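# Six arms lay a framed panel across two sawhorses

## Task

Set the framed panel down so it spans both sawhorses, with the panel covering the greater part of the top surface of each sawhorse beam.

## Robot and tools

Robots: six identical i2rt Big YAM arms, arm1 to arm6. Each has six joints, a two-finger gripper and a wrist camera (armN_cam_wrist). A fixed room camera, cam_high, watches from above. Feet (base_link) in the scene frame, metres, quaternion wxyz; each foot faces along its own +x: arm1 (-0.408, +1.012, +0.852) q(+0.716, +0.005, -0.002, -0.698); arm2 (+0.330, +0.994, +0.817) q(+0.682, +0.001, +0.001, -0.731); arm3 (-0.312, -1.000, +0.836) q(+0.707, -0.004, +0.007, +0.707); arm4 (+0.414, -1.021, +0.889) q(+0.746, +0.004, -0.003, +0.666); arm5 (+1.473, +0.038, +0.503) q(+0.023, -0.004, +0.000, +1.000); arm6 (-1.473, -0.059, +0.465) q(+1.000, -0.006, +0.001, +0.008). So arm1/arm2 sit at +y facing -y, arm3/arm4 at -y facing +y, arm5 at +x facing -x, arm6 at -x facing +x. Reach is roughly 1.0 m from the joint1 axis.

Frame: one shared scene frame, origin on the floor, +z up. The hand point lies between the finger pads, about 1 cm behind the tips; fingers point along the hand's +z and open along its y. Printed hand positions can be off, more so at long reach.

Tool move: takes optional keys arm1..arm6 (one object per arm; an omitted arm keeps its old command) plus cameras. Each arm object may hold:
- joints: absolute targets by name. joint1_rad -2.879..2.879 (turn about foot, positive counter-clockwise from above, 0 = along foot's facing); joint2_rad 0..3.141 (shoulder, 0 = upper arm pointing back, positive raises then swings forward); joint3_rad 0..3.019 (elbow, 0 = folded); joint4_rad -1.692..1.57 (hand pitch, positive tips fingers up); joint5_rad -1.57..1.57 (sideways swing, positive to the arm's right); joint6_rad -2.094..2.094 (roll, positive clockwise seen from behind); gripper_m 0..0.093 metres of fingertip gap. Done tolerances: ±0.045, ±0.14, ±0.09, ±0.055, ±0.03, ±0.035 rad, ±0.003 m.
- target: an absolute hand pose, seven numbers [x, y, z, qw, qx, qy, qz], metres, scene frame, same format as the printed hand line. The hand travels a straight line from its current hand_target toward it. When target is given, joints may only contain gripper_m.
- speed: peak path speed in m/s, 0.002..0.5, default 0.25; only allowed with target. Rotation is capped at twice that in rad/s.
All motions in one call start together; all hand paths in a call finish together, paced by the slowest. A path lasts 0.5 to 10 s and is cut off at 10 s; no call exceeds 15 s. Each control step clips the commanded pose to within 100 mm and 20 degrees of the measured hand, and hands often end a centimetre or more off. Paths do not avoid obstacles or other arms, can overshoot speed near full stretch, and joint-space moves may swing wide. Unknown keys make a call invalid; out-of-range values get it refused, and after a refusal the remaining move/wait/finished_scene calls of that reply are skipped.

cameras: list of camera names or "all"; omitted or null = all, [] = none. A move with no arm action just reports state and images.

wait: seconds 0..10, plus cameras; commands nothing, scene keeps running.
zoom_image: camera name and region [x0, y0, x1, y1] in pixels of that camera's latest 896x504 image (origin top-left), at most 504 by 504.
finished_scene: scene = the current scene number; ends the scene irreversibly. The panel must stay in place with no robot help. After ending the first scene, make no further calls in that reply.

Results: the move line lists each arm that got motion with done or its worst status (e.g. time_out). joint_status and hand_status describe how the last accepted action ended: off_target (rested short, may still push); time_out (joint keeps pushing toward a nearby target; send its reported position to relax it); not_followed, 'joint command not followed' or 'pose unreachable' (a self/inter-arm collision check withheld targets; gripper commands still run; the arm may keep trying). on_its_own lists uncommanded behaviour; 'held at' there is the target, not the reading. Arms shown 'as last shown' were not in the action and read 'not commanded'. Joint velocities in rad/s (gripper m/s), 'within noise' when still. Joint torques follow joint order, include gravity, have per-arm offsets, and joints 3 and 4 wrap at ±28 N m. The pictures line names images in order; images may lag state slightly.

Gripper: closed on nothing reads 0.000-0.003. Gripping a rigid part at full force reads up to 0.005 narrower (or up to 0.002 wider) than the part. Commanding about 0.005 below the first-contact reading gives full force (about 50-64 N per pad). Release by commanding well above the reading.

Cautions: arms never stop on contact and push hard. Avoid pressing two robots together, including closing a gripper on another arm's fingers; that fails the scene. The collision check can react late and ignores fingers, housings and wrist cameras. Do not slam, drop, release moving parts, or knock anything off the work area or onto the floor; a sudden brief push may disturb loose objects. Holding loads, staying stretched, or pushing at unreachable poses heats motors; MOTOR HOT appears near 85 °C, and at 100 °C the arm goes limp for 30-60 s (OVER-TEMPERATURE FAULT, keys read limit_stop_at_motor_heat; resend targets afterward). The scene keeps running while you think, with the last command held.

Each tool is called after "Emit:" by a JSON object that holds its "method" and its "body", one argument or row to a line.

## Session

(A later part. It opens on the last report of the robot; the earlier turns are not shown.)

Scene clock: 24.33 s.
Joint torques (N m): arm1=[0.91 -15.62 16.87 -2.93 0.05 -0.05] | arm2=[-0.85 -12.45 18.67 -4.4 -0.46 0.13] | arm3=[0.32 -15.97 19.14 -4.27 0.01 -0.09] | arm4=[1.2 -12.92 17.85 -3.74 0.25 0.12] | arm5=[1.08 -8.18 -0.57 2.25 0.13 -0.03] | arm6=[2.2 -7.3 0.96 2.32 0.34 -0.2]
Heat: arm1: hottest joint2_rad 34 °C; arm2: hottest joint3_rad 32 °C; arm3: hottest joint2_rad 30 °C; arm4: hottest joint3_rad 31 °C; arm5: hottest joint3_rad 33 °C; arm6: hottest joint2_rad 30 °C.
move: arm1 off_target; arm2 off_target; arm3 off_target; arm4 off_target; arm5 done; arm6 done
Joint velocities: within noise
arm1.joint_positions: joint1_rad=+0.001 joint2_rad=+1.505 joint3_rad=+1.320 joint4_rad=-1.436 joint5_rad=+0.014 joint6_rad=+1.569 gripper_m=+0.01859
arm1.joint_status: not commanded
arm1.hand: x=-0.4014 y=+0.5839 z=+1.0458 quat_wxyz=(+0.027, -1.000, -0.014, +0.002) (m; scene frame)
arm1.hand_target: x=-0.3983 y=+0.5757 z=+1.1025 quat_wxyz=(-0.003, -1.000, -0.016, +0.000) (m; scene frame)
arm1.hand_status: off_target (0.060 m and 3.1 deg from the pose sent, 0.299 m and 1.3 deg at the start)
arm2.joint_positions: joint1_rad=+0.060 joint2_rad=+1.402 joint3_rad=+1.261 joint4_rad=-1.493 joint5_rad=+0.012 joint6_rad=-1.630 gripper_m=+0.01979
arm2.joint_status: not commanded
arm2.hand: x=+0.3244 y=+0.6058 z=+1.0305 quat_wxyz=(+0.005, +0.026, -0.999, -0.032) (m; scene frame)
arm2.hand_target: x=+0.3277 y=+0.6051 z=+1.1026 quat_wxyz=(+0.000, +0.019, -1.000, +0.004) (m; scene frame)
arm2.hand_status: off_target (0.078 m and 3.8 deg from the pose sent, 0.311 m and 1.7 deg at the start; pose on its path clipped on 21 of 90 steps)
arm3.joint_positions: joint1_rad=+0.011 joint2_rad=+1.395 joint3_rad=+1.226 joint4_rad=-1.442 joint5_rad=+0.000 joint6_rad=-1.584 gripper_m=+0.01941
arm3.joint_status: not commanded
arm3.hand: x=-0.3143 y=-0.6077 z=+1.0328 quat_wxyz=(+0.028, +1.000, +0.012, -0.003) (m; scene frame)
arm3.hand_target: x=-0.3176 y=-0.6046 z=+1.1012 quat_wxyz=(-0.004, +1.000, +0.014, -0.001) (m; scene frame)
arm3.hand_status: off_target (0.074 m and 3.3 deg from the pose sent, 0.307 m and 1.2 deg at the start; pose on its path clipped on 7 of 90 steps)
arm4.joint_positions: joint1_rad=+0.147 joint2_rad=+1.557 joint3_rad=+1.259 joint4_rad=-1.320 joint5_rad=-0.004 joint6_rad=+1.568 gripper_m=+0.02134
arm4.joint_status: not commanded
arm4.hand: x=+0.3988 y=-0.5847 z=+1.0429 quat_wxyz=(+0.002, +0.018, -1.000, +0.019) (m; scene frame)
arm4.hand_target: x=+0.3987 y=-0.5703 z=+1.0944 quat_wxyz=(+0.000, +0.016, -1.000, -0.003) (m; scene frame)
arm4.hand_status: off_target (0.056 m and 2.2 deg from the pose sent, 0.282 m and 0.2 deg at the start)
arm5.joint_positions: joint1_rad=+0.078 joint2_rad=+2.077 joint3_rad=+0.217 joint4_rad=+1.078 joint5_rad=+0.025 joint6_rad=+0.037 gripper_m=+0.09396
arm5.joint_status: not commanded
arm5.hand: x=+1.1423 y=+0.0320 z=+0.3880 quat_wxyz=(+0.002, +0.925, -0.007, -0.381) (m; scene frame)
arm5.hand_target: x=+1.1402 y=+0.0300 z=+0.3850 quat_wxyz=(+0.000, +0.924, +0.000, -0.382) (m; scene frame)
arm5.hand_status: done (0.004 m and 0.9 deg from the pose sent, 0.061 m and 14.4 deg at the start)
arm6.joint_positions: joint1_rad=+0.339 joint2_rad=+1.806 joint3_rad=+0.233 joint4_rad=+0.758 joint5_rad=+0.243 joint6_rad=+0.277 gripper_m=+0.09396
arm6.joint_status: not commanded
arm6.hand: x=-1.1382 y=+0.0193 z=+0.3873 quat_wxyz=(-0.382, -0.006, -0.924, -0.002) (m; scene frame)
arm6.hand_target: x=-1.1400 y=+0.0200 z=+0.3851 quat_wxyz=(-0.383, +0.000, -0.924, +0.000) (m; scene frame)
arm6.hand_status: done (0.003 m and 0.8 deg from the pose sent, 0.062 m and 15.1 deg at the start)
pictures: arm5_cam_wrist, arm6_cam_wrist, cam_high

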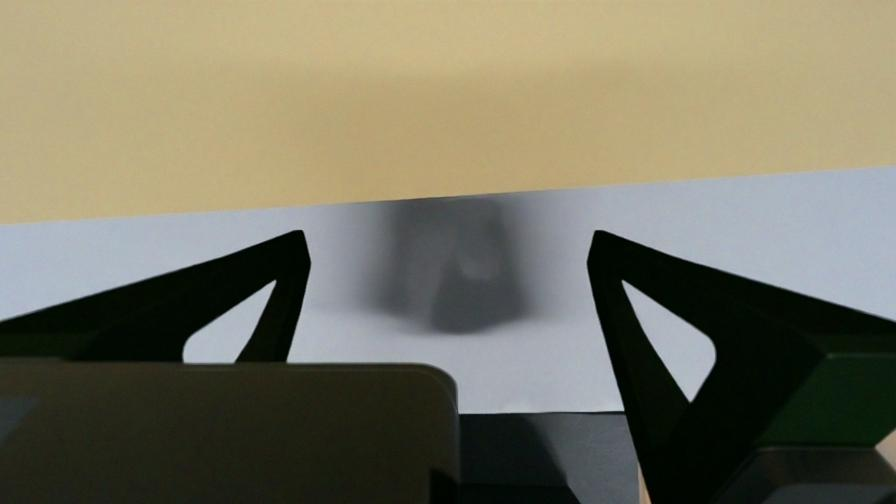

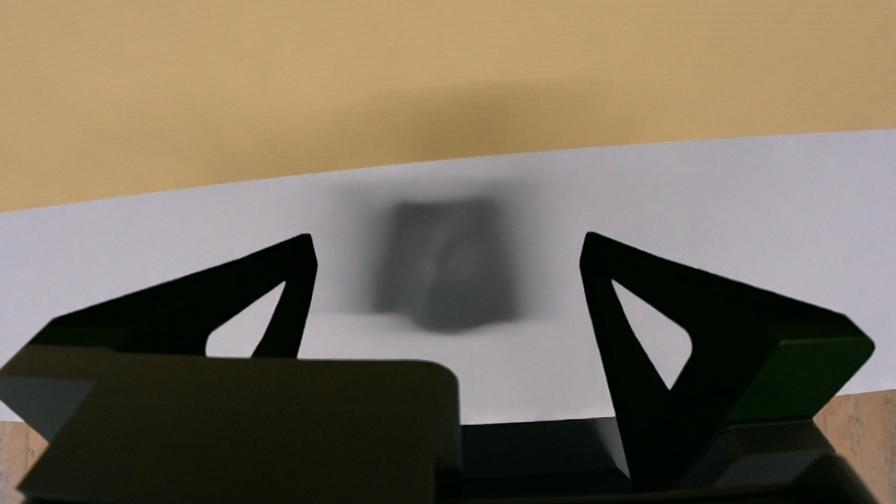

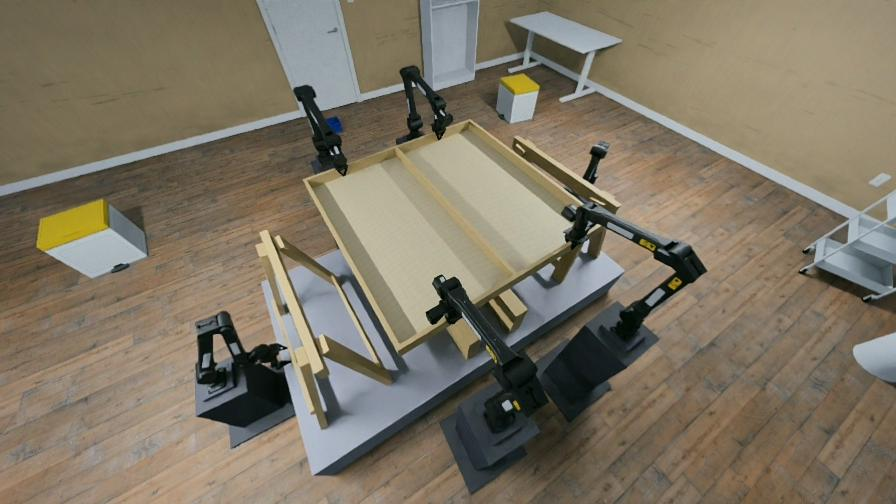

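Emit:
{"method": "move", "body": {
  "arm5": {"joints":{"joint2_rad":2.149,"joint3_rad":0.70,"joint4_rad":0.70}},
  "arm6": {"joints":{"joint1_rad":0.18,"joint2_rad":2.05,"joint3_rad":0.75,"joint4_rad":0.55,"joint5_rad":0.12,"joint6_rad":0.14}},
  "cameras": ["arm5_cam_wrist","arm6_cam_wrist","cam_high"]
}}

Scene clock: 27.63 s.
Joint torques (N m): arm1=[0.91 -15.62 16.81 -2.96 0.05 -0.05] | arm2=[-0.85 -12.4 18.8 -4.29 -0.46 0.13] | arm3=[0.32 -16.03 19.11 -4.3 0.01 -0.09] | arm4=[1.14 -12.75 17.84 -3.69 0.25 0.12] | arm5=[0.5 -14.97 5.6 1.69 0.13 0.14] | arm6=[1.26 -17.85 4.78 2.04 0.07 -0.2]
Heat: arm1: hottest joint2_rad 34 °C; arm2: hottest joint3_rad 34 °C; arm3: hottest joint2_rad 31 °C; arm4: hottest joint3_rad 32 °C; arm5: hottest joint3_rad 33 °C; arm6: hottest joint2_rad 30 °C.
move: arm5 done; arm6 done
Joint velocities: within noise
arm1: as last shown
arm1.joint_positions: joint1_rad=+0.001 joint2_rad=+1.505 joint3_rad=+1.320 joint4_rad=-1.436 joint5_rad=+0.014 joint6_rad=+1.569 gripper_m=+0.01860
arm1.hand: x=-0.4014 y=+0.5839 z=+1.0460 quat_wxyz=(+0.027, -1.000, -0.014, +0.002) (m; scene frame)
arm2.joint_positions: joint1_rad=+0.060 joint2_rad=+1.402 joint3_rad=+1.262 joint4_rad=-1.494 joint5_rad=+0.012 joint6_rad=-1.630 gripper_m=+0.01979
arm2.joint_status: not commanded
arm2.hand: x=+0.3244 y=+0.6058 z=+1.0306 quat_wxyz=(+0.005, +0.026, -0.999, -0.032) (m; scene frame)
arm2.hand_target: x=+0.3277 y=+0.6051 z=+1.1025 quat_wxyz=(+0.000, +0.019, -1.000, +0.004) (m; scene frame)
arm2.hand_status: not commanded
arm3.joint_positions: joint1_rad=+0.011 joint2_rad=+1.395 joint3_rad=+1.226 joint4_rad=-1.443 joint5_rad=+0.000 joint6_rad=-1.584 gripper_m=+0.01943
arm3.joint_status: not commanded
arm3.hand: x=-0.3143 y=-0.6077 z=+1.0330 quat_wxyz=(+0.028, +1.000, +0.012, -0.003) (m; scene frame)
arm3.hand_target: x=-0.3176 y=-0.6045 z=+1.1013 quat_wxyz=(-0.004, +1.000, +0.014, -0.001) (m; scene frame)
arm3.hand_status: not commanded
arm4.joint_positions: joint1_rad=+0.147 joint2_rad=+1.557 joint3_rad=+1.260 joint4_rad=-1.321 joint5_rad=-0.004 joint6_rad=+1.568 gripper_m=+0.02137
arm4.joint_status: not commanded
arm4.hand: x=+0.3988 y=-0.5847 z=+1.0430 quat_wxyz=(+0.002, +0.018, -1.000, +0.019) (m; scene frame)
arm4.hand_target: x=+0.3986 y=-0.5704 z=+1.0944 quat_wxyz=(+0.000, +0.016, -1.000, -0.003) (m; scene frame)
arm4.hand_status: not commanded
arm5.joint_positions: joint1_rad=+0.085 joint2_rad=+2.143 joint3_rad=+0.670 joint4_rad=+0.699 joint5_rad=+0.024 joint6_rad=+0.017 gripper_m=+0.09396
arm5.joint_status: all done
arm5.hand: x=+0.9761 y=+0.0232 z=+0.3571 quat_wxyz=(-0.001, +0.923, +0.005, -0.384) (m; scene frame)
arm5.hand_target: x=+0.9607 y=+0.0231 z=+0.3611 quat_wxyz=(+0.001, +0.918, +0.000, -0.396) (m; scene frame)
arm5.hand_status: not commanded
arm6.joint_positions: joint1_rad=+0.187 joint2_rad=+2.071 joint3_rad=+0.728 joint4_rad=+0.537 joint5_rad=+0.122 joint6_rad=+0.151 gripper_m=+0.09396
arm6.joint_status: all done
arm6.hand: x=-0.9599 y=+0.0236 z=+0.3428 quat_wxyz=(-0.376, +0.004, -0.927, -0.005) (m; scene frame)
arm6.hand_target: x=-0.9405 y=+0.0242 z=+0.3615 quat_wxyz=(-0.401, +0.004, -0.916, -0.007) (m; scene frame)
arm6.hand_status: not commanded
pictures: arm5_cam_wrist, arm6_cam_wrist, cam_high

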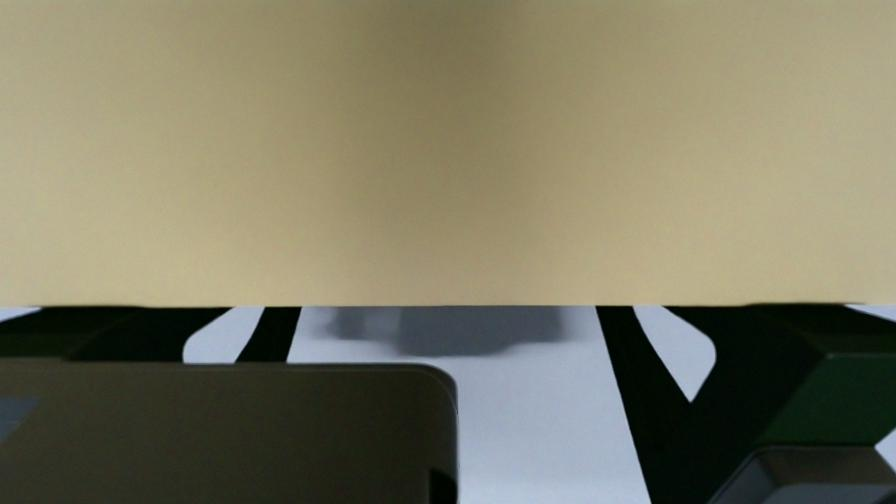

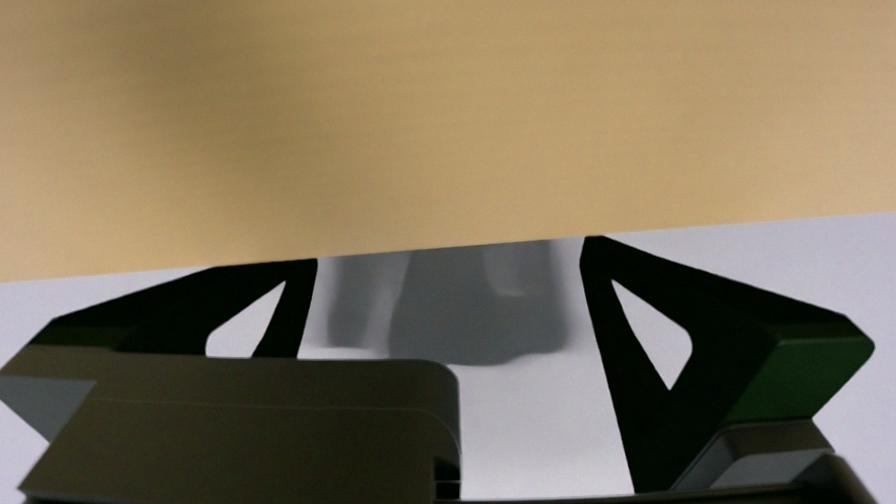

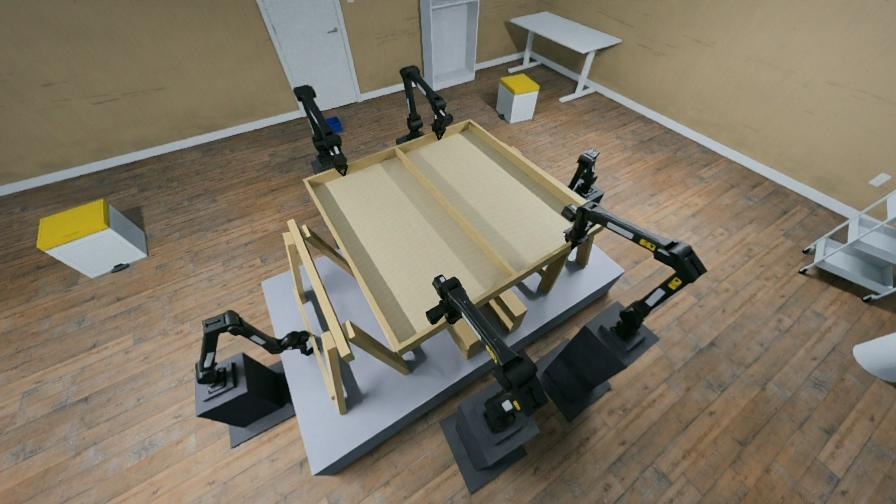

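Emit:
{"method": "move", "body": {
  "arm5": {"joints":{"joint1_rad":0.075,"joint2_rad":2.2,"joint3_rad":1.0,"joint4_rad":0.46}},
  "arm6": {"joints":{"joint1_rad":0.13,"joint2_rad":2.119,"joint3_rad":1.037,"joint4_rad":0.332,"joint5_rad":0.09,"joint6_rad":0.1}},
  "cameras": ["arm5_cam_wrist","arm6_cam_wrist","cam_high"]
}}

Scene clock: 29.40 s.
Joint torques (N m): arm1=[0.91 -15.56 16.8 -2.96 0.05 -0.05] | arm2=[-0.85 -12.45 18.78 -4.29 -0.46 0.13] | arm3=[0.44 -16.03 19.12 -4.29 0.01 -0.09] | arm4=[1.26 -12.86 17.87 -3.73 0.24 0.11] | arm5=[-0.15 -18.08 9.94 1.72 0.11 0.12] | arm6=[1.32 -19.78 8.47 1.61 0.11 -0.02]
Heat: arm1: hottest joint2_rad 34 °C; arm2: hottest joint3_rad 35 °C; arm3: hottest joint2_rad 31 °C; arm4: hottest joint3_rad 32 °C; arm5: hottest joint3_rad 33 °C; arm6: hottest joint2_rad 30 °C.
move: arm5 done; arm6 done
Joint velocities: within noise
arm1, arm2, arm3, arm4: as last shown
arm5.joint_positions: joint1_rad=+0.083 joint2_rad=+2.194 joint3_rad=+0.947 joint4_rad=+0.457 joint5_rad=+0.025 joint6_rad=+0.019 gripper_m=+0.09396
arm5.joint_status: all done
arm5.hand: x=+0.8804 y=+0.0208 z=+0.3581 quat_wxyz=(-0.001, +0.926, +0.003, -0.377) (m; scene frame)
arm5.hand_target: x=+0.8532 y=+0.0255 z=+0.3711 quat_wxyz=(-0.001, +0.917, -0.005, -0.400) (m; scene frame)
arm5.hand_status: not commanded
arm6.joint_positions: joint1_rad=+0.137 joint2_rad=+2.128 joint3_rad=+0.987 joint4_rad=+0.330 joint5_rad=+0.091 joint6_rad=+0.093 gripper_m=+0.09396
arm6.joint_status: all done
arm6.hand: x=-0.8694 y=+0.0167 z=+0.3516 quat_wxyz=(-0.371, +0.013, -0.928, +0.001) (m; scene frame)
arm6.hand_target: x=-0.8408 y=+0.0172 z=+0.3747 quat_wxyz=(-0.399, +0.006, -0.917, -0.003) (m; scene frame)
arm6.hand_status: not commanded
pictures: arm5_cam_wrist, arm6_cam_wrist, cam_high

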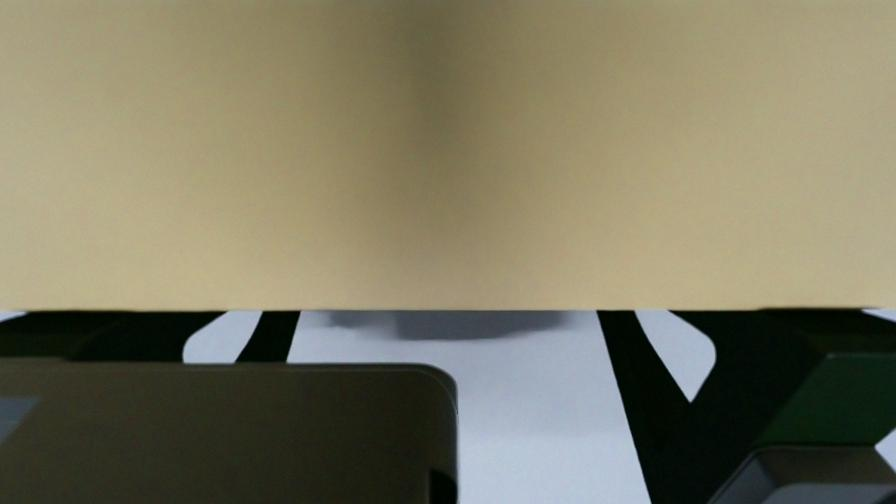

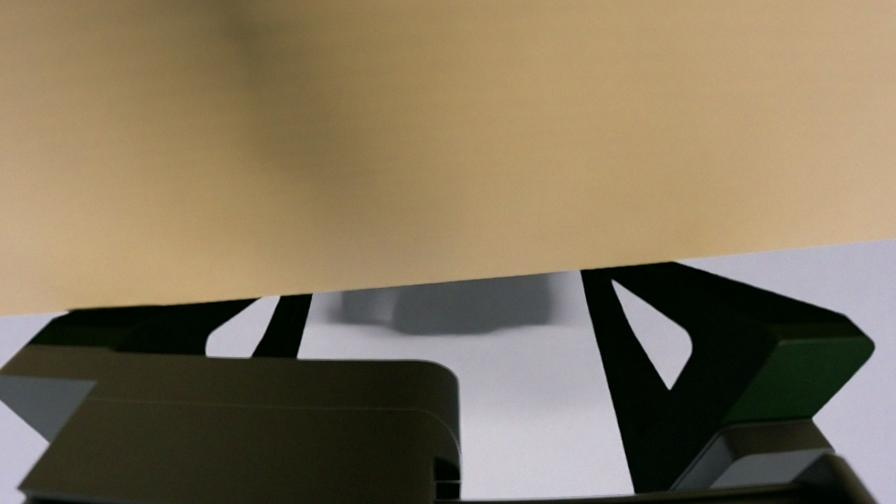

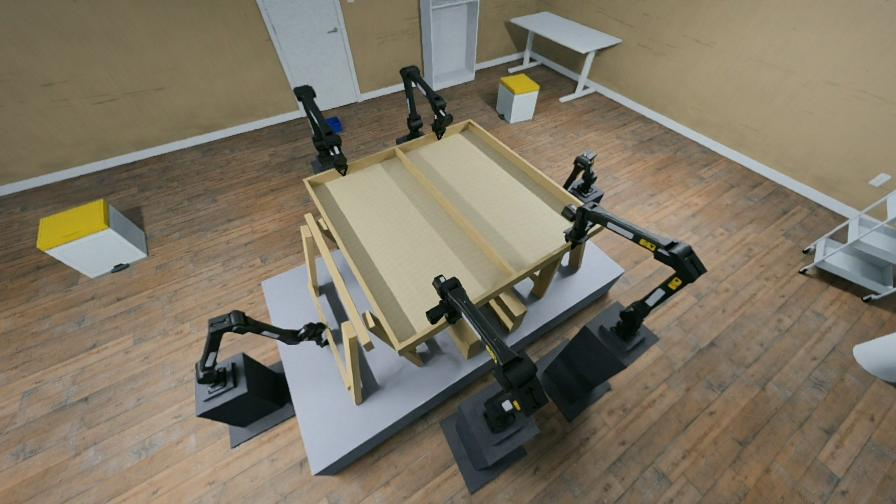

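Emit:
{"method": "move", "body": {
  "arm5": {"joints":{"joint1_rad":0.07,"joint2_rad":2.31,"joint3_rad":1.265,"joint4_rad":0.306}},
  "arm6": {"joints":{"joint1_rad":0.12,"joint2_rad":2.224,"joint3_rad":1.24,"joint4_rad":0.239,"joint5_rad":0.085,"joint6_rad":0.09}},
  "cameras": ["arm5_cam_wrist","arm6_cam_wrist","cam_high"]
}}

Scene clock: 31.93 s.
Joint torques (N m): arm1=[0.97 -15.62 16.8 -2.96 0.05 -0.05] | arm2=[-0.85 -12.51 18.78 -4.29 -0.46 0.13] | arm3=[0.38 -16.03 19.11 -4.29 0.01 -0.08] | arm4=[1.26 -12.69 17.87 -3.73 0.26 0.12] | arm5=[-0.21 -19.9 11.85 1.55 0.11 0.12] | arm6=[0.79 -19.6 10.74 1.55 0.54 0.27]
Heat: arm1: hottest joint2_rad 34 °C; arm2: hottest joint3_rad 36 °C; arm3: hottest joint3_rad 32 °C; arm4: hottest joint3_rad 33 °C; arm5: hottest joint3_rad 33 °C; arm6: hottest joint2_rad 31 °C.
move: arm5 done; arm6 time_out
Joint velocities: within noise
arm1, arm2, arm3, arm4: as last shown
arm5.joint_positions: joint1_rad=+0.080 joint2_rad=+2.289 joint3_rad=+1.210 joint4_rad=+0.309 joint5_rad=+0.025 joint6_rad=+0.019 gripper_m=+0.09396
arm5.joint_status: all done
arm5.hand: x=+0.7940 y=+0.0199 z=+0.3586 quat_wxyz=(-0.001, +0.922, +0.001, -0.386) (m; scene frame)
arm5.hand_target: x=+0.7724 y=+0.0266 z=+0.3639 quat_wxyz=(-0.002, +0.916, -0.007, -0.400) (m; scene frame)
arm5.hand_status: not commanded
arm6.joint_positions: joint1_rad=+0.133 joint2_rad=+2.207 joint3_rad=+1.171 joint4_rad=+0.239 joint5_rad=+0.076 joint6_rad=+0.055 gripper_m=+0.09396
arm6.joint_status: joint6_rad time_out (moved -0.038 of -0.003); the others done
arm6.on_its_own: joint6_rad reads +0.055 and still pushes toward +0.090 since a time_out
arm6.hand: x=-0.8103 y=+0.0261 z=+0.3510 quat_wxyz=(-0.377, +0.032, -0.926, +0.001) (m; scene frame)
arm6.hand_target: x=-0.7789 y=+0.0197 z=+0.3662 quat_wxyz=(-0.402, +0.006, -0.916, -0.001) (m; scene frame)
arm6.hand_status: not commanded
pictures: arm5_cam_wrist, arm6_cam_wrist, cam_high

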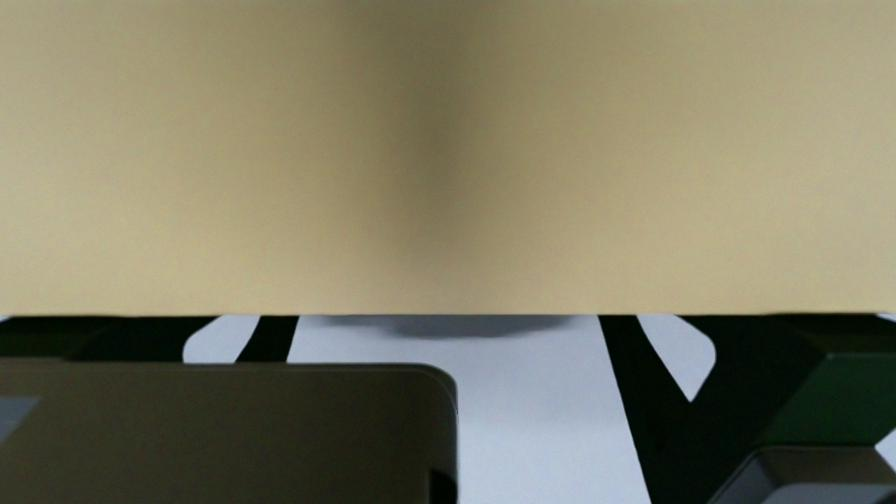

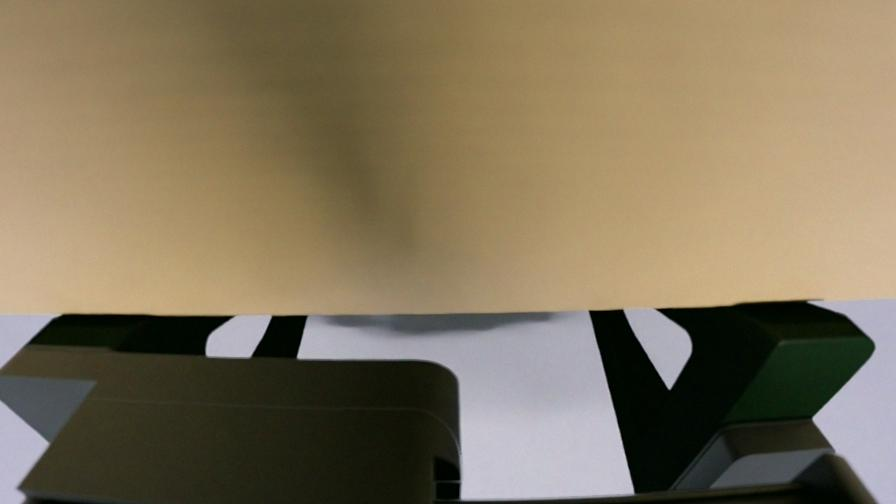

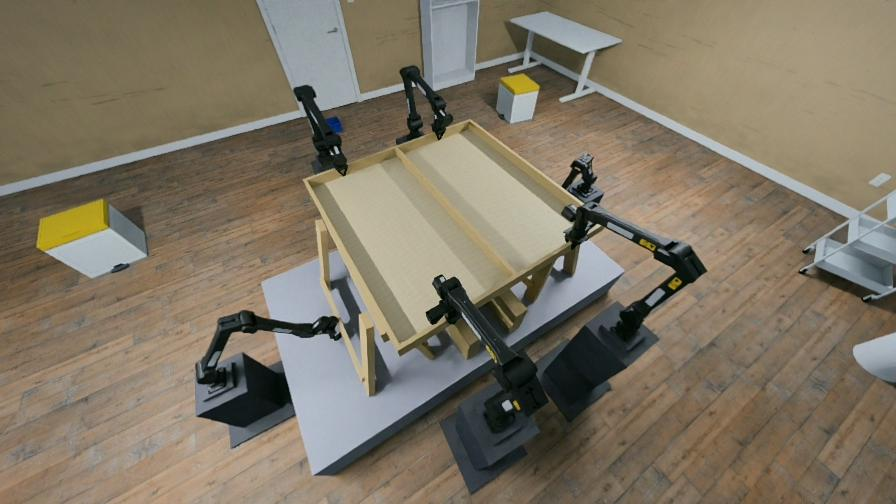

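Emit:
{"method": "move", "body": {
  "arm5": {"joints":{"joint1_rad":0.07,"joint2_rad":2.405,"joint3_rad":1.475,"joint4_rad":0.2}},
  "arm6": {"joints":{"joint1_rad":0.12,"joint2_rad":2.306,"joint3_rad":1.41,"joint4_rad":0.15}},
  "cameras": ["arm5_cam_wrist","arm6_cam_wrist","cam_high"]
}}

Emit:
{"method": "zoom_image", "body": {
  "camera": "cam_high",
  "region": [250, 100, 650, 450]
}}

Scene clock: 33.37 s.
Joint torques (N m): arm1=[0.91 -15.62 16.8 -2.96 0.05 -0.05] | arm2=[-0.85 -12.45 18.78 -4.27 -0.46 0.13] | arm3=[0.32 -15.97 19.11 -4.3 0.01 -0.09] | arm4=[1.2 -12.86 17.84 -3.77 0.25 0.11] | arm5=[-0.21 -20.78 13.87 1.48 0.09 0.11] | arm6=[0.85 -20.89 11.43 1.44 0.33 0.17]
Heat: arm1: hottest joint2_rad 35 °C; arm2: hottest joint3_rad 36 °C; arm3: hottest joint3_rad 32 °C; arm4: hottest joint3_rad 33 °C; arm5: hottest joint3_rad 33 °C; arm6: hottest joint2_rad 31 °C.
move: arm5 done; arm6 done
Joint velocities: within noise
arm1, arm2, arm3, arm4: as last shown
arm5.joint_positions: joint1_rad=+0.080 joint2_rad=+2.370 joint3_rad=+1.411 joint4_rad=+0.206 joint5_rad=+0.026 joint6_rad=+0.021 gripper_m=+0.09396
arm5.joint_status: all done
arm5.hand: x=+0.7337 y=+0.0183 z=+0.3601 quat_wxyz=(-0.001, +0.919, +0.000, -0.394) (m; scene frame)
arm5.hand_target: x=+0.7133 y=+0.0251 z=+0.3594 quat_wxyz=(-0.002, +0.915, -0.007, -0.404) (m; scene frame)
arm5.hand_status: not commanded
arm6.joint_positions: joint1_rad=+0.133 joint2_rad=+2.281 joint3_rad=+1.340 joint4_rad=+0.152 joint5_rad=+0.081 joint6_rad=+0.065 gripper_m=+0.09396
arm6.joint_status: all done
arm6.hand: x=-0.7600 y=+0.0328 z=+0.3512 quat_wxyz=(-0.381, +0.026, -0.924, +0.001) (m; scene frame)
arm6.hand_target: x=-0.7321 y=+0.0263 z=+0.3617 quat_wxyz=(-0.401, +0.006, -0.916, -0.001) (m; scene frame)
arm6.hand_status: not commanded
pictures: arm5_cam_wrist, arm6_cam_wrist, cam_high

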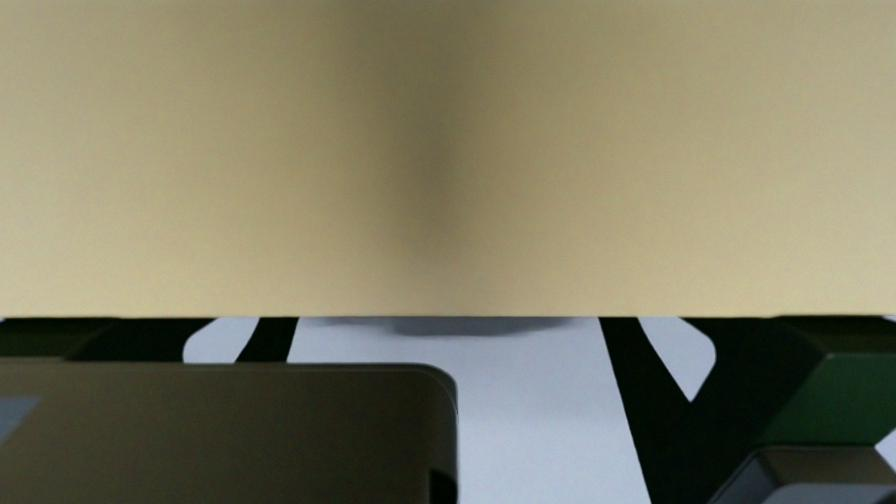

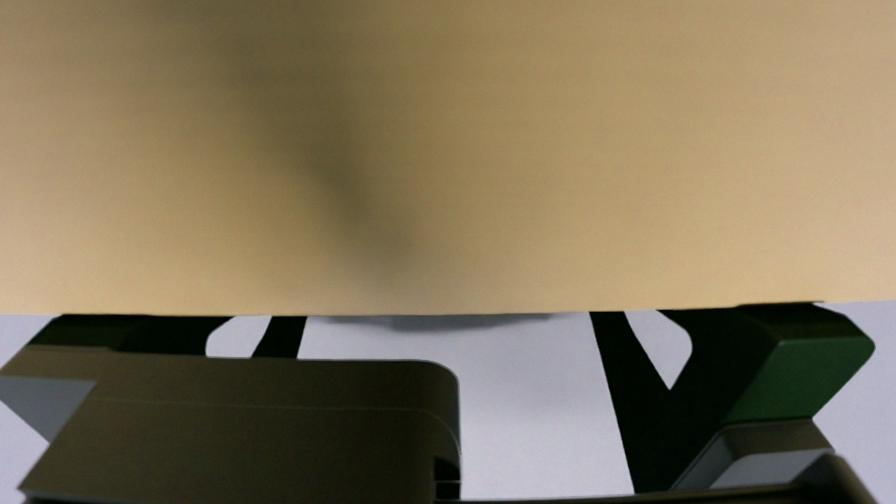

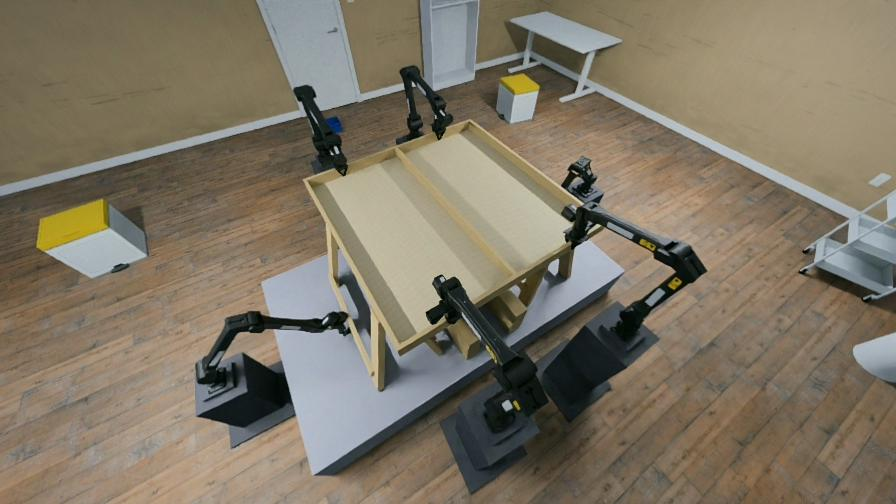

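Scaled by 1.260.

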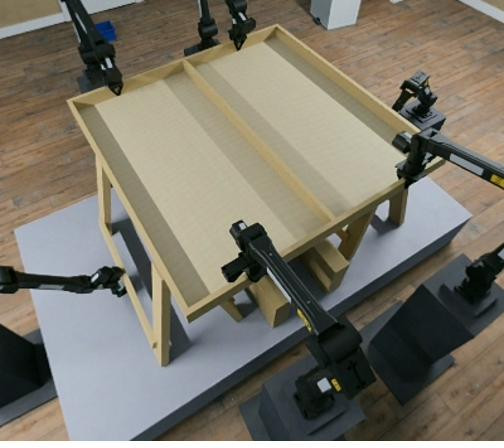

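Emit:
{"method": "move", "body": {
  "arm5": {"joints":{"joint2_rad":2.425,"joint3_rad":1.545,"joint4_rad":0.16}},
  "arm6": {"joints":{"joint2_rad":2.335,"joint3_rad":1.50,"joint4_rad":0.1}},
  "cameras": []
}}

Emit:
{"method": "move", "body": {
  "arm5": {"target":[1.08,0.03,0.42,0,0.924,0,-0.383],"speed":0.15},
  "arm6": {"target":[-1.08,0.02,0.42,0.383,0,0.924,0],"speed":0.15},
  "arm1": {"target":[-0.398,0.574,1.06,0,0.99987,0.016,0],"speed":0.04},
  "arm2": {"target":[0.328,0.600,1.06,0,-0.018,0.99983,0],"speed":0.04},
  "arm3": {"target":[-0.318,-0.602,1.058,0,0.99987,0.014,0],"speed":0.04},
  "arm4": {"target":[0.3985,-0.57,1.052,0,-0.016,0.99987,0],"speed":0.04},
  "cameras": ["cam_high"]
}}

Scene clock: 35.57 s.
Joint torques (N m): arm1=[0.91 -15.62 16.8 -2.96 0.05 -0.05] | arm2=[-0.91 -12.45 18.8 -4.29 -0.46 0.13] | arm3=[0.32 -16.03 19.12 -4.3 0.01 -0.09] | arm4=[1.32 -12.69 17.85 -3.74 0.25 0.11] | arm5=[-0.15 -20.42 16.72 1.62 0.09 0.11] | arm6=[0.79 -21.3 13.34 1.68 0.27 0.14]
Heat: arm1: hottest joint2_rad 35 °C; arm2: hottest joint3_rad 37 °C; arm3: hottest joint3_rad 33 °C; arm4: hottest joint3_rad 34 °C; arm5: hottest joint3_rad 33 °C; arm6: hottest joint2_rad 31 °C.
move: arm5 time_out; arm6 time_out
Joint velocities: within noise
arm1, arm2, arm3, arm4: as last shown
arm5.joint_positions: joint1_rad=+0.080 joint2_rad=+2.381 joint3_rad=+1.451 joint4_rad=+0.162 joint5_rad=+0.026 joint6_rad=+0.021 gripper_m=+0.09396
arm5.joint_status: joint3_rad time_out (moved +0.040 of +0.134); the others done
arm5.on_its_own: joint3_rad reads +1.451 and still pushes toward +1.545 since a time_out
arm5.hand: x=+0.7248 y=+0.0180 z=+0.3606 quat_wxyz=(-0.001, +0.922, +0.000, -0.387) (m; scene frame)
arm5.hand_target: x=+0.6927 y=+0.0246 z=+0.3661 quat_wxyz=(-0.002, +0.913, -0.007, -0.409) (m; scene frame)
arm5.hand_status: not commanded
arm6.joint_positions: joint1_rad=+0.133 joint2_rad=+2.306 joint3_rad=+1.409 joint4_rad=+0.097 joint5_rad=+0.082 joint6_rad=+0.068 gripper_m=+0.09396
arm6.joint_status: joint3_rad time_out (moved +0.069 of +0.160); the others done
arm6.on_its_own: joint3_rad reads +1.409 and still pushes toward +1.500 since a time_out
arm6.hand: x=-0.7429 y=+0.0352 z=+0.3517 quat_wxyz=(-0.376, +0.025, -0.926, +0.002) (m; scene frame)
arm6.hand_target: x=-0.7060 y=+0.0300 z=+0.3697 quat_wxyz=(-0.406, +0.006, -0.914, -0.002) (m; scene frame)
arm6.hand_status: not commanded
pictures: none
No camera images: "cameras" was empty.

not run: a stop came earlier in this reply.

Emit:
{"method": "move", "body": {
  "arm5": {"target":[1.08,0.03,0.42,0,0.924,0,-0.383],"speed":0.15},
  "arm6": {"target":[-1.08,0.02,0.42,0.383,0,0.924,0],"speed":0.15},
  "arm1": {"target":[-0.398,0.574,1.06,0,0.99987,0.016,0],"speed":0.04},
  "arm2": {"target":[0.328,0.600,1.06,0,-0.018,0.99983,0],"speed":0.04},
  "arm3": {"target":[-0.318,-0.602,1.058,0,0.99987,0.014,0],"speed":0.04},
  "arm4": {"target":[0.3985,-0.57,1.052,0,-0.016,0.99987,0],"speed":0.04},
  "cameras": ["cam_high"]
}}

Emit:
{"method": "move", "body": {
  "arm1": {"target":[-0.399,0.576,1.035,0,0.99987,0.016,0],"speed":0.03},
  "arm2": {"target":[0.327,0.603,1.035,0,-0.020,0.9998,0],"speed":0.03},
  "arm3": {"target":[-0.317,-0.604,1.033,0,0.99987,0.014,0],"speed":0.03},
  "arm4": {"target":[0.3985,-0.572,1.028,0,-0.016,0.99987,0],"speed":0.03},
  "cameras": ["cam_high"]
}}

Scene clock: 39.33 s.
Joint torques (N m): arm1=[0.85 -14.39 12.26 -0.51 0.12 -0.06] | arm2=[-0.79 -11.28 13.12 -1.39 -0.39 0.15] | arm3=[0.38 -15.56 12.97 -1.66 -0.04 -0.09] | arm4=[1.14 -11.99 12.11 -1.01 0.15 0.11] | arm5=[0.38 -11.4 1.84 2.24 -0.1 0.05] | arm6=[2.43 -12.4 2.77 2.1 0.32 0]
Heat: arm1: hottest joint2_rad 35 °C; arm2: hottest joint3_rad 38 °C; arm3: hottest joint3_rad 33 °C; arm4: hottest joint3_rad 35 °C; arm5: hottest joint3_rad 33 °C; arm6: hottest joint2_rad 31 °C.
move: arm1 off_target; arm2 off_target; arm3 off_target; arm4 off_target; arm5 done; arm6 off_target
Joint velocities: within noise
arm1.joint_positions: joint1_rad=+0.001 joint2_rad=+1.505 joint3_rad=+1.285 joint4_rad=-1.394 joint5_rad=+0.012 joint6_rad=+1.569 gripper_m=+0.01858
arm1.joint_status: not commanded
arm1.hand: x=-0.4010 y=+0.5850 z=+1.0328 quat_wxyz=(+0.023, -1.000, -0.014, +0.001) (m; scene frame)
arm1.hand_target: x=-0.3981 y=+0.5751 z=+1.0596 quat_wxyz=(+0.000, -1.000, -0.016, +0.000) (m; scene frame)
arm1.hand_status: off_target (0.029 m and 2.7 deg from the pose sent, 0.017 m and 3.1 deg at the start)
arm2.joint_positions: joint1_rad=+0.059 joint2_rad=+1.402 joint3_rad=+1.234 joint4_rad=-1.463 joint5_rad=+0.010 joint6_rad=-1.631 gripper_m=+0.01986
arm2.joint_status: not commanded
arm2.hand: x=+0.3244 y=+0.6068 z=+1.0201 quat_wxyz=(+0.004, +0.026, -0.999, -0.031) (m; scene frame)
arm2.hand_target: x=+0.3278 y=+0.6017 z=+1.0587 quat_wxyz=(+0.000, +0.018, -1.000, +0.000) (m; scene frame)
arm2.hand_status: off_target (0.041 m and 3.7 deg from the pose sent, 0.030 m and 3.9 deg at the start)
arm3.joint_positions: joint1_rad=+0.011 joint2_rad=+1.404 joint3_rad=+1.198 joint4_rad=-1.397 joint5_rad=+0.002 joint6_rad=-1.584 gripper_m=+0.01944
arm3.joint_status: not commanded
arm3.hand: x=-0.3141 y=-0.6050 z=+1.0188 quat_wxyz=(+0.024, +1.000, +0.012, -0.002) (m; scene frame)
arm3.hand_target: x=-0.3179 y=-0.6033 z=+1.0565 quat_wxyz=(+0.000, +1.000, +0.014, +0.000) (m; scene frame)
arm3.hand_status: off_target (0.040 m and 2.8 deg from the pose sent, 0.026 m and 3.3 deg at the start)
arm4.joint_positions: joint1_rad=+0.147 joint2_rad=+1.571 joint3_rad=+1.245 joint4_rad=-1.284 joint5_rad=-0.001 joint6_rad=+1.568 gripper_m=+0.02137
arm4.joint_status: not commanded
arm4.hand: x=+0.3991 y=-0.5805 z=+1.0320 quat_wxyz=(+0.001, +0.018, -1.000, +0.015) (m; scene frame)
arm4.hand_target: x=+0.3986 y=-0.5707 z=+1.0519 quat_wxyz=(+0.000, +0.016, -1.000, +0.000) (m; scene frame)
arm4.hand_status: off_target (0.023 m and 1.7 deg from the pose sent, 0.017 m and 2.2 deg at the start)
arm5.joint_positions: joint1_rad=+0.078 joint2_rad=+1.861 joint3_rad=+0.353 joint4_rad=+0.713 joint5_rad=+0.024 joint6_rad=+0.021 gripper_m=+0.09396
arm5.joint_status: not commanded
arm5.hand: x=+1.0810 y=+0.0298 z=+0.4150 quat_wxyz=(-0.001, +0.927, +0.000, -0.374) (m; scene frame)
arm5.hand_target: x=+1.0799 y=+0.0300 z=+0.4200 quat_wxyz=(+0.000, +0.924, +0.000, -0.383) (m; scene frame)
arm5.hand_status: done (0.005 m and 1.1 deg from the pose sent, 0.360 m and 0.6 deg at the start)
arm6.joint_positions: joint1_rad=+0.259 joint2_rad=+1.697 joint3_rad=+0.376 joint4_rad=+0.483 joint5_rad=+0.189 joint6_rad=+0.200 gripper_m=+0.09396
arm6.joint_status: not commanded
arm6.hand: x=-1.0842 y=+0.0157 z=+0.4083 quat_wxyz=(-0.366, +0.003, -0.931, +0.007) (m; scene frame)
arm6.hand_target: x=-1.0801 y=+0.0199 z=+0.4196 quat_wxyz=(-0.383, +0.000, -0.924, +0.000) (m; scene frame)
arm6.hand_status: off_target (0.013 m and 2.3 deg from the pose sent, 0.344 m and 3.0 deg at the start)
pictures: cam_high

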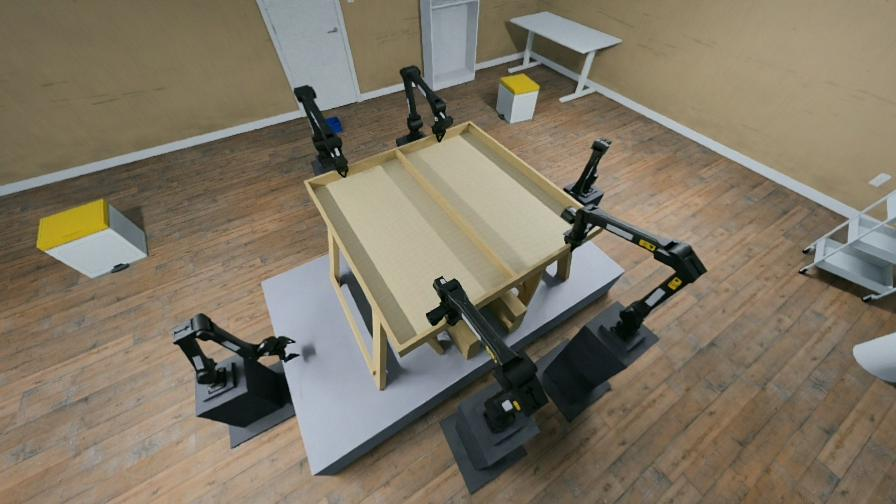

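Scene clock: 40.70 s.
Joint torques (N m): arm1=[0.62 -14.51 11.93 -0.7 0.29 -0.08] | arm2=[-0.97 -11.16 12.21 -1.32 -0.17 0.11] | arm3=[0.09 -16.21 11.71 -1.8 -0.23 -0.11] | arm4=[1.32 -12.22 10.56 -0.75 0.06 0.11] | arm5=[0.38 -11.4 1.84 2.22 -0.1 0.06] | arm6=[2.37 -12.4 2.77 2.09 0.31 0.01]
Heat: arm1: hottest joint2_rad 35 °C; arm2: hottest joint3_rad 38 °C; arm3: hottest joint3_rad 34 °C; arm4: hottest joint3_rad 35 °C; arm5: hottest joint3_rad 33 °C; arm6: hottest joint2_rad 31 °C.
move: arm1 off_target; arm2 off_target; arm3 off_target; arm4 off_target
Joint velocities: within noise
arm1.joint_positions: joint1_rad=+0.001 joint2_rad=+1.514 joint3_rad=+1.229 joint4_rad=-1.322 joint5_rad=+0.008 joint6_rad=+1.569 gripper_m=+0.01831
arm1.joint_status: not commanded
arm1.hand: x=-0.4000 y=+0.5861 z=+1.0082 quat_wxyz=(+0.020, -1.000, -0.014, -0.001) (m; scene frame)
arm1.hand_target: x=-0.3991 y=+0.5769 z=+1.0348 quat_wxyz=(+0.000, -1.000, -0.016, +0.000) (m; scene frame)
arm1.hand_status: off_target (0.029 m and 2.3 deg from the pose sent, 0.009 m and 2.6 deg at the start)
arm2.joint_positions: joint1_rad=+0.059 joint2_rad=+1.402 joint3_rad=+1.180 joint4_rad=-1.399 joint5_rad=+0.005 joint6_rad=-1.632 gripper_m=+0.01975
arm2.joint_status: not commanded
arm2.hand: x=+0.3253 y=+0.6084 z=+0.9996 quat_wxyz=(+0.001, +0.026, -0.999, -0.026) (m; scene frame)
arm2.hand_target: x=+0.3270 y=+0.6042 z=+1.0340 quat_wxyz=(+0.000, +0.020, -1.000, +0.000) (m; scene frame)
arm2.hand_status: off_target (0.036 m and 3.1 deg from the pose sent, 0.016 m and 3.6 deg at the start)
arm3.joint_positions: joint1_rad=+0.011 joint2_rad=+1.419 joint3_rad=+1.152 joint4_rad=-1.326 joint5_rad=+0.007 joint6_rad=-1.584 gripper_m=+0.01885
arm3.joint_status: not commanded
arm3.hand: x=-0.3134 y=-0.6028 z=+0.9961 quat_wxyz=(+0.019, +1.000, +0.012, +0.001) (m; scene frame)
arm3.hand_target: x=-0.3168 y=-0.6046 z=+1.0313 quat_wxyz=(+0.000, +1.000, +0.014, +0.000) (m; scene frame)
arm3.hand_status: off_target (0.037 m and 2.2 deg from the pose sent, 0.015 m and 2.8 deg at the start)
arm4.joint_positions: joint1_rad=+0.147 joint2_rad=+1.588 joint3_rad=+1.214 joint4_rad=-1.226 joint5_rad=+0.001 joint6_rad=+1.568 gripper_m=+0.02080
arm4.joint_status: not commanded
arm4.hand: x=+0.3994 y=-0.5779 z=+1.0132 quat_wxyz=(+0.000, +0.019, -1.000, +0.010) (m; scene frame)
arm4.hand_target: x=+0.3986 y=-0.5723 z=+1.0279 quat_wxyz=(+0.000, +0.016, -1.000, +0.000) (m; scene frame)
arm4.hand_status: off_target (0.016 m and 1.2 deg from the pose sent, 0.009 m and 1.7 deg at the start)
arm5, arm6: as last shown
arm5.hand: x=+1.0809 y=+0.0298 z=+0.4151 quat_wxyz=(-0.001, +0.927, +0.000, -0.374) (m; scene frame)
arm6.hand: x=-1.0843 y=+0.0158 z=+0.4083 quat_wxyz=(-0.366, +0.003, -0.931, +0.007) (m; scene frame)
arm6.hand_target: x=-1.0801 y=+0.0200 z=+0.4196 quat_wxyz=(-0.383, +0.000, -0.924, +0.000) (m; scene frame)
pictures: cam_high

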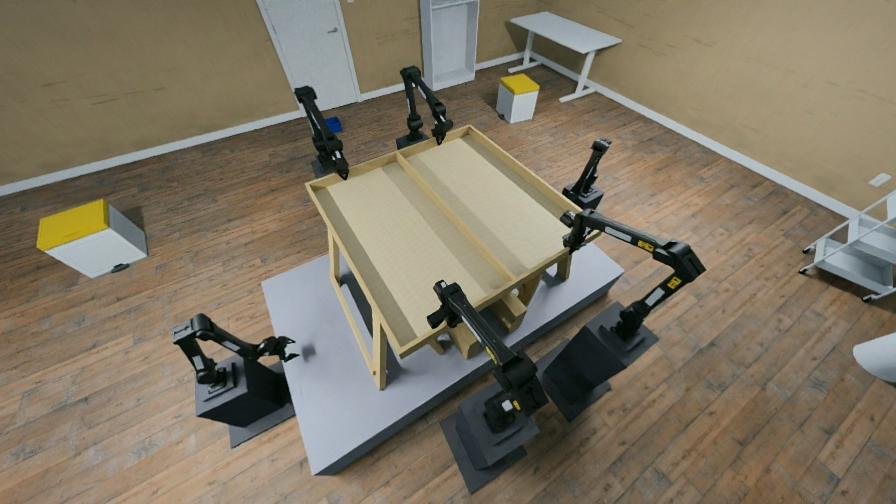

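Emit:
{"method": "move", "body": {
  "arm1": {"target":[-0.399,0.58,1.018,0,0.99987,0.016,0],"speed":0.03},
  "arm2": {"target":[0.327,0.606,1.013,0,-0.022,0.9998,0],"speed":0.03},
  "arm3": {"target":[-0.316,-0.604,1.01,0,0.99987,0.014,0],"speed":0.03},
  "arm4": {"target":[0.3985,-0.574,1.013,0,-0.016,0.99987,0],"speed":0.03},
  "cameras": []
}}

Emit:
{"method": "move", "body": {
  "arm1": {"target":[-0.399,0.582,1.002,0,0.99987,0.016,0],"speed":0.03},
  "arm2": {"target":[0.327,0.607,0.996,0,-0.022,0.9998,0],"speed":0.03},
  "arm3": {"target":[-0.316,-0.605,0.996,0,0.99987,0.014,0],"speed":0.03},
  "arm4": {"target":[0.3985,-0.576,1.005,0,-0.016,0.99987,0],"speed":0.03},
  "cameras": ["cam_high"]
}}

Emit:
{"method": "zoom_image", "body": {
  "camera": "cam_high",
  "region": [250, 100, 650, 450]
}}

Scene clock: 42.43 s.
Joint torques (N m): arm1=[0.62 -14.1 9.42 0.55 0.3 -0.09] | arm2=[-0.85 -10.23 9.4 -0.05 -0.1 0.09] | arm3=[-0.03 -14.62 8.88 0.09 -0.22 -0.13] | arm4=[1.32 -10.64 9.16 -0.05 0.07 0.12] | arm5=[0.38 -11.4 1.84 2.21 -0.11 0.05] | arm6=[2.37 -12.4 2.77 2.09 0.32 0.01]
Heat: arm1: hottest joint3_rad 36 °C; arm2: hottest joint3_rad 38 °C; arm3: hottest joint3_rad 34 °C; arm4: hottest joint3_rad 35 °C; arm5: hottest joint3_rad 33 °C; arm6: hottest joint2_rad 31 °C.
move: arm1 off_target; arm2 off_target; arm3 off_target; arm4 done
Joint velocities: within noise
arm1.joint_positions: joint1_rad=+0.001 joint2_rad=+1.512 joint3_rad=+1.221 joint4_rad=-1.311 joint5_rad=+0.008 joint6_rad=+1.569 gripper_m=+0.01808
arm1.joint_status: not commanded
arm1.hand: x=-0.4000 y=+0.5863 z=+1.0060 quat_wxyz=(+0.017, -1.000, -0.014, -0.001) (m; scene frame)
arm1.hand_target: x=-0.3991 y=+0.5803 z=+1.0179 quat_wxyz=(+0.000, -1.000, -0.016, +0.000) (m; scene frame)
arm1.hand_status: off_target (0.014 m and 2.0 deg from the pose sent, 0.012 m and 2.3 deg at the start)
arm2.joint_positions: joint1_rad=+0.059 joint2_rad=+1.392 joint3_rad=+1.163 joint4_rad=-1.376 joint5_rad=+0.003 joint6_rad=-1.633 gripper_m=+0.01883
arm2.joint_status: not commanded
arm2.hand: x=+0.3253 y=+0.6086 z=+0.9969 quat_wxyz=(+0.001, +0.026, -0.999, -0.018) (m; scene frame)
arm2.hand_target: x=+0.3269 y=+0.6063 z=+1.0127 quat_wxyz=(+0.000, +0.022, -1.000, +0.000) (m; scene frame)
arm2.hand_status: off_target (0.016 m and 2.1 deg from the pose sent, 0.014 m and 3.0 deg at the start)
arm3.joint_positions: joint1_rad=+0.011 joint2_rad=+1.414 joint3_rad=+1.142 joint4_rad=-1.314 joint5_rad=+0.007 joint6_rad=-1.584 gripper_m=+0.01839
arm3.joint_status: not commanded
arm3.hand: x=-0.3134 y=-0.6031 z=+0.9945 quat_wxyz=(+0.015, +1.000, +0.012, +0.001) (m; scene frame)
arm3.hand_target: x=-0.3160 y=-0.6041 z=+1.0097 quat_wxyz=(+0.000, +1.000, +0.014, +0.000) (m; scene frame)
arm3.hand_status: off_target (0.016 m and 1.7 deg from the pose sent, 0.014 m and 2.2 deg at the start)
arm4.joint_positions: joint1_rad=+0.147 joint2_rad=+1.580 joint3_rad=+1.200 joint4_rad=-1.205 joint5_rad=+0.001 joint6_rad=+1.568 gripper_m=+0.01986
arm4.joint_status: not commanded
arm4.hand: x=+0.3994 y=-0.5778 z=+1.0121 quat_wxyz=(+0.000, +0.018, -1.000, +0.002) (m; scene frame)
arm4.hand_target: x=+0.3986 y=-0.5740 z=+1.0130 quat_wxyz=(+0.000, +0.016, -1.000, +0.000) (m; scene frame)
arm4.hand_status: done (0.004 m and 0.4 deg from the pose sent, 0.004 m and 1.2 deg at the start)
arm5, arm6: as last shown
pictures: none
No camera images: "cameras" was empty.

Scene clock: 43.50 s.
Joint torques (N m): arm1=[0.62 -12.75 7.73 1.25 0.3 -0.09] | arm2=[-0.85 -8.64 7.43 0.91 -0.08 0.08] | arm3=[-0.09 -12.92 7.43 0.73 -0.2 -0.12] | arm4=[1.38 -10.05 8.13 0.36 0.07 0.11] | arm5=[0.38 -11.4 1.84 2.24 -0.11 0.06] | arm6=[2.43 -12.4 2.78 2.1 0.32 0.01]
Heat: arm1: hottest joint3_rad 36 °C; arm2: hottest joint3_rad 38 °C; arm3: hottest joint3_rad 34 °C; arm4: hottest joint3_rad 35 °C; arm5: hottest joint3_rad 33 °C; arm6: hottest joint2_rad 31 °C.
move: arm1 done; arm2 done; arm3 done; arm4 done
Joint velocities: within noise
arm1.joint_positions: joint1_rad=+0.001 joint2_rad=+1.502 joint3_rad=+1.209 joint4_rad=-1.286 joint5_rad=+0.008 joint6_rad=+1.569 gripper_m=+0.01770
arm1.joint_status: not commanded
arm1.hand: x=-0.4000 y=+0.5846 z=+1.0053 quat_wxyz=(+0.006, -1.000, -0.014, -0.001) (m; scene frame)
arm1.hand_target: x=-0.3991 y=+0.5821 z=+1.0020 quat_wxyz=(+0.000, -1.000, -0.016, +0.000) (m; scene frame)
arm1.hand_status: done (0.004 m and 0.7 deg from the pose sent, 0.006 m and 2.0 deg at the start)
arm2.joint_positions: joint1_rad=+0.059 joint2_rad=+1.382 joint3_rad=+1.152 joint4_rad=-1.354 joint5_rad=+0.003 joint6_rad=-1.633 gripper_m=+0.01827
arm2.joint_status: not commanded
arm2.hand: x=+0.3254 y=+0.6076 z=+0.9959 quat_wxyz=(+0.001, +0.026, -1.000, -0.008) (m; scene frame)
arm2.hand_target: x=+0.3270 y=+0.6070 z=+0.9961 quat_wxyz=(+0.000, +0.022, -1.000, +0.000) (m; scene frame)
arm2.hand_status: done (0.002 m and 1.0 deg from the pose sent, 0.002 m and 2.1 deg at the start)
arm3.joint_positions: joint1_rad=+0.011 joint2_rad=+1.403 joint3_rad=+1.130 joint4_rad=-1.292 joint5_rad=+0.006 joint6_rad=-1.584 gripper_m=+0.01811
arm3.joint_status: not commanded
arm3.hand: x=-0.3136 y=-0.6023 z=+0.9938 quat_wxyz=(+0.005, +1.000, +0.012, +0.000) (m; scene frame)
arm3.hand_target: x=-0.3160 y=-0.6049 z=+0.9960 quat_wxyz=(+0.000, +1.000, +0.014, +0.000) (m; scene frame)
arm3.hand_status: done (0.004 m and 0.6 deg from the pose sent, 0.004 m and 1.7 deg at the start)
arm4.joint_positions: joint1_rad=+0.147 joint2_rad=+1.575 joint3_rad=+1.194 joint4_rad=-1.192 joint5_rad=+0.001 joint6_rad=+1.568 gripper_m=+0.01948
arm4.joint_status: not commanded
arm4.hand: x=+0.3993 y=-0.5769 z=+1.0117 quat_wxyz=(+0.000, +0.018, -1.000, -0.003) (m; scene frame)
arm4.hand_target: x=+0.3986 y=-0.5760 z=+1.0051 quat_wxyz=(+0.000, +0.016, -1.000, +0.000) (m; scene frame)
arm4.hand_status: done (0.007 m and 0.5 deg from the pose sent, 0.007 m and 0.4 deg at the start)
arm5, arm6: as last shown
pictures: cam_high

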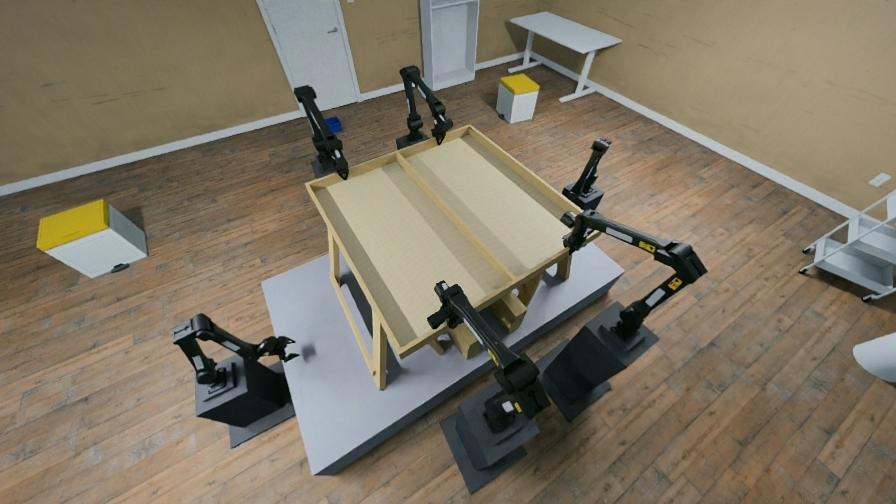

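Scaled by 1.260.

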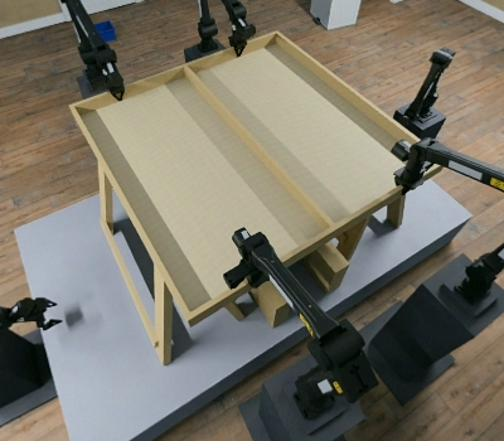

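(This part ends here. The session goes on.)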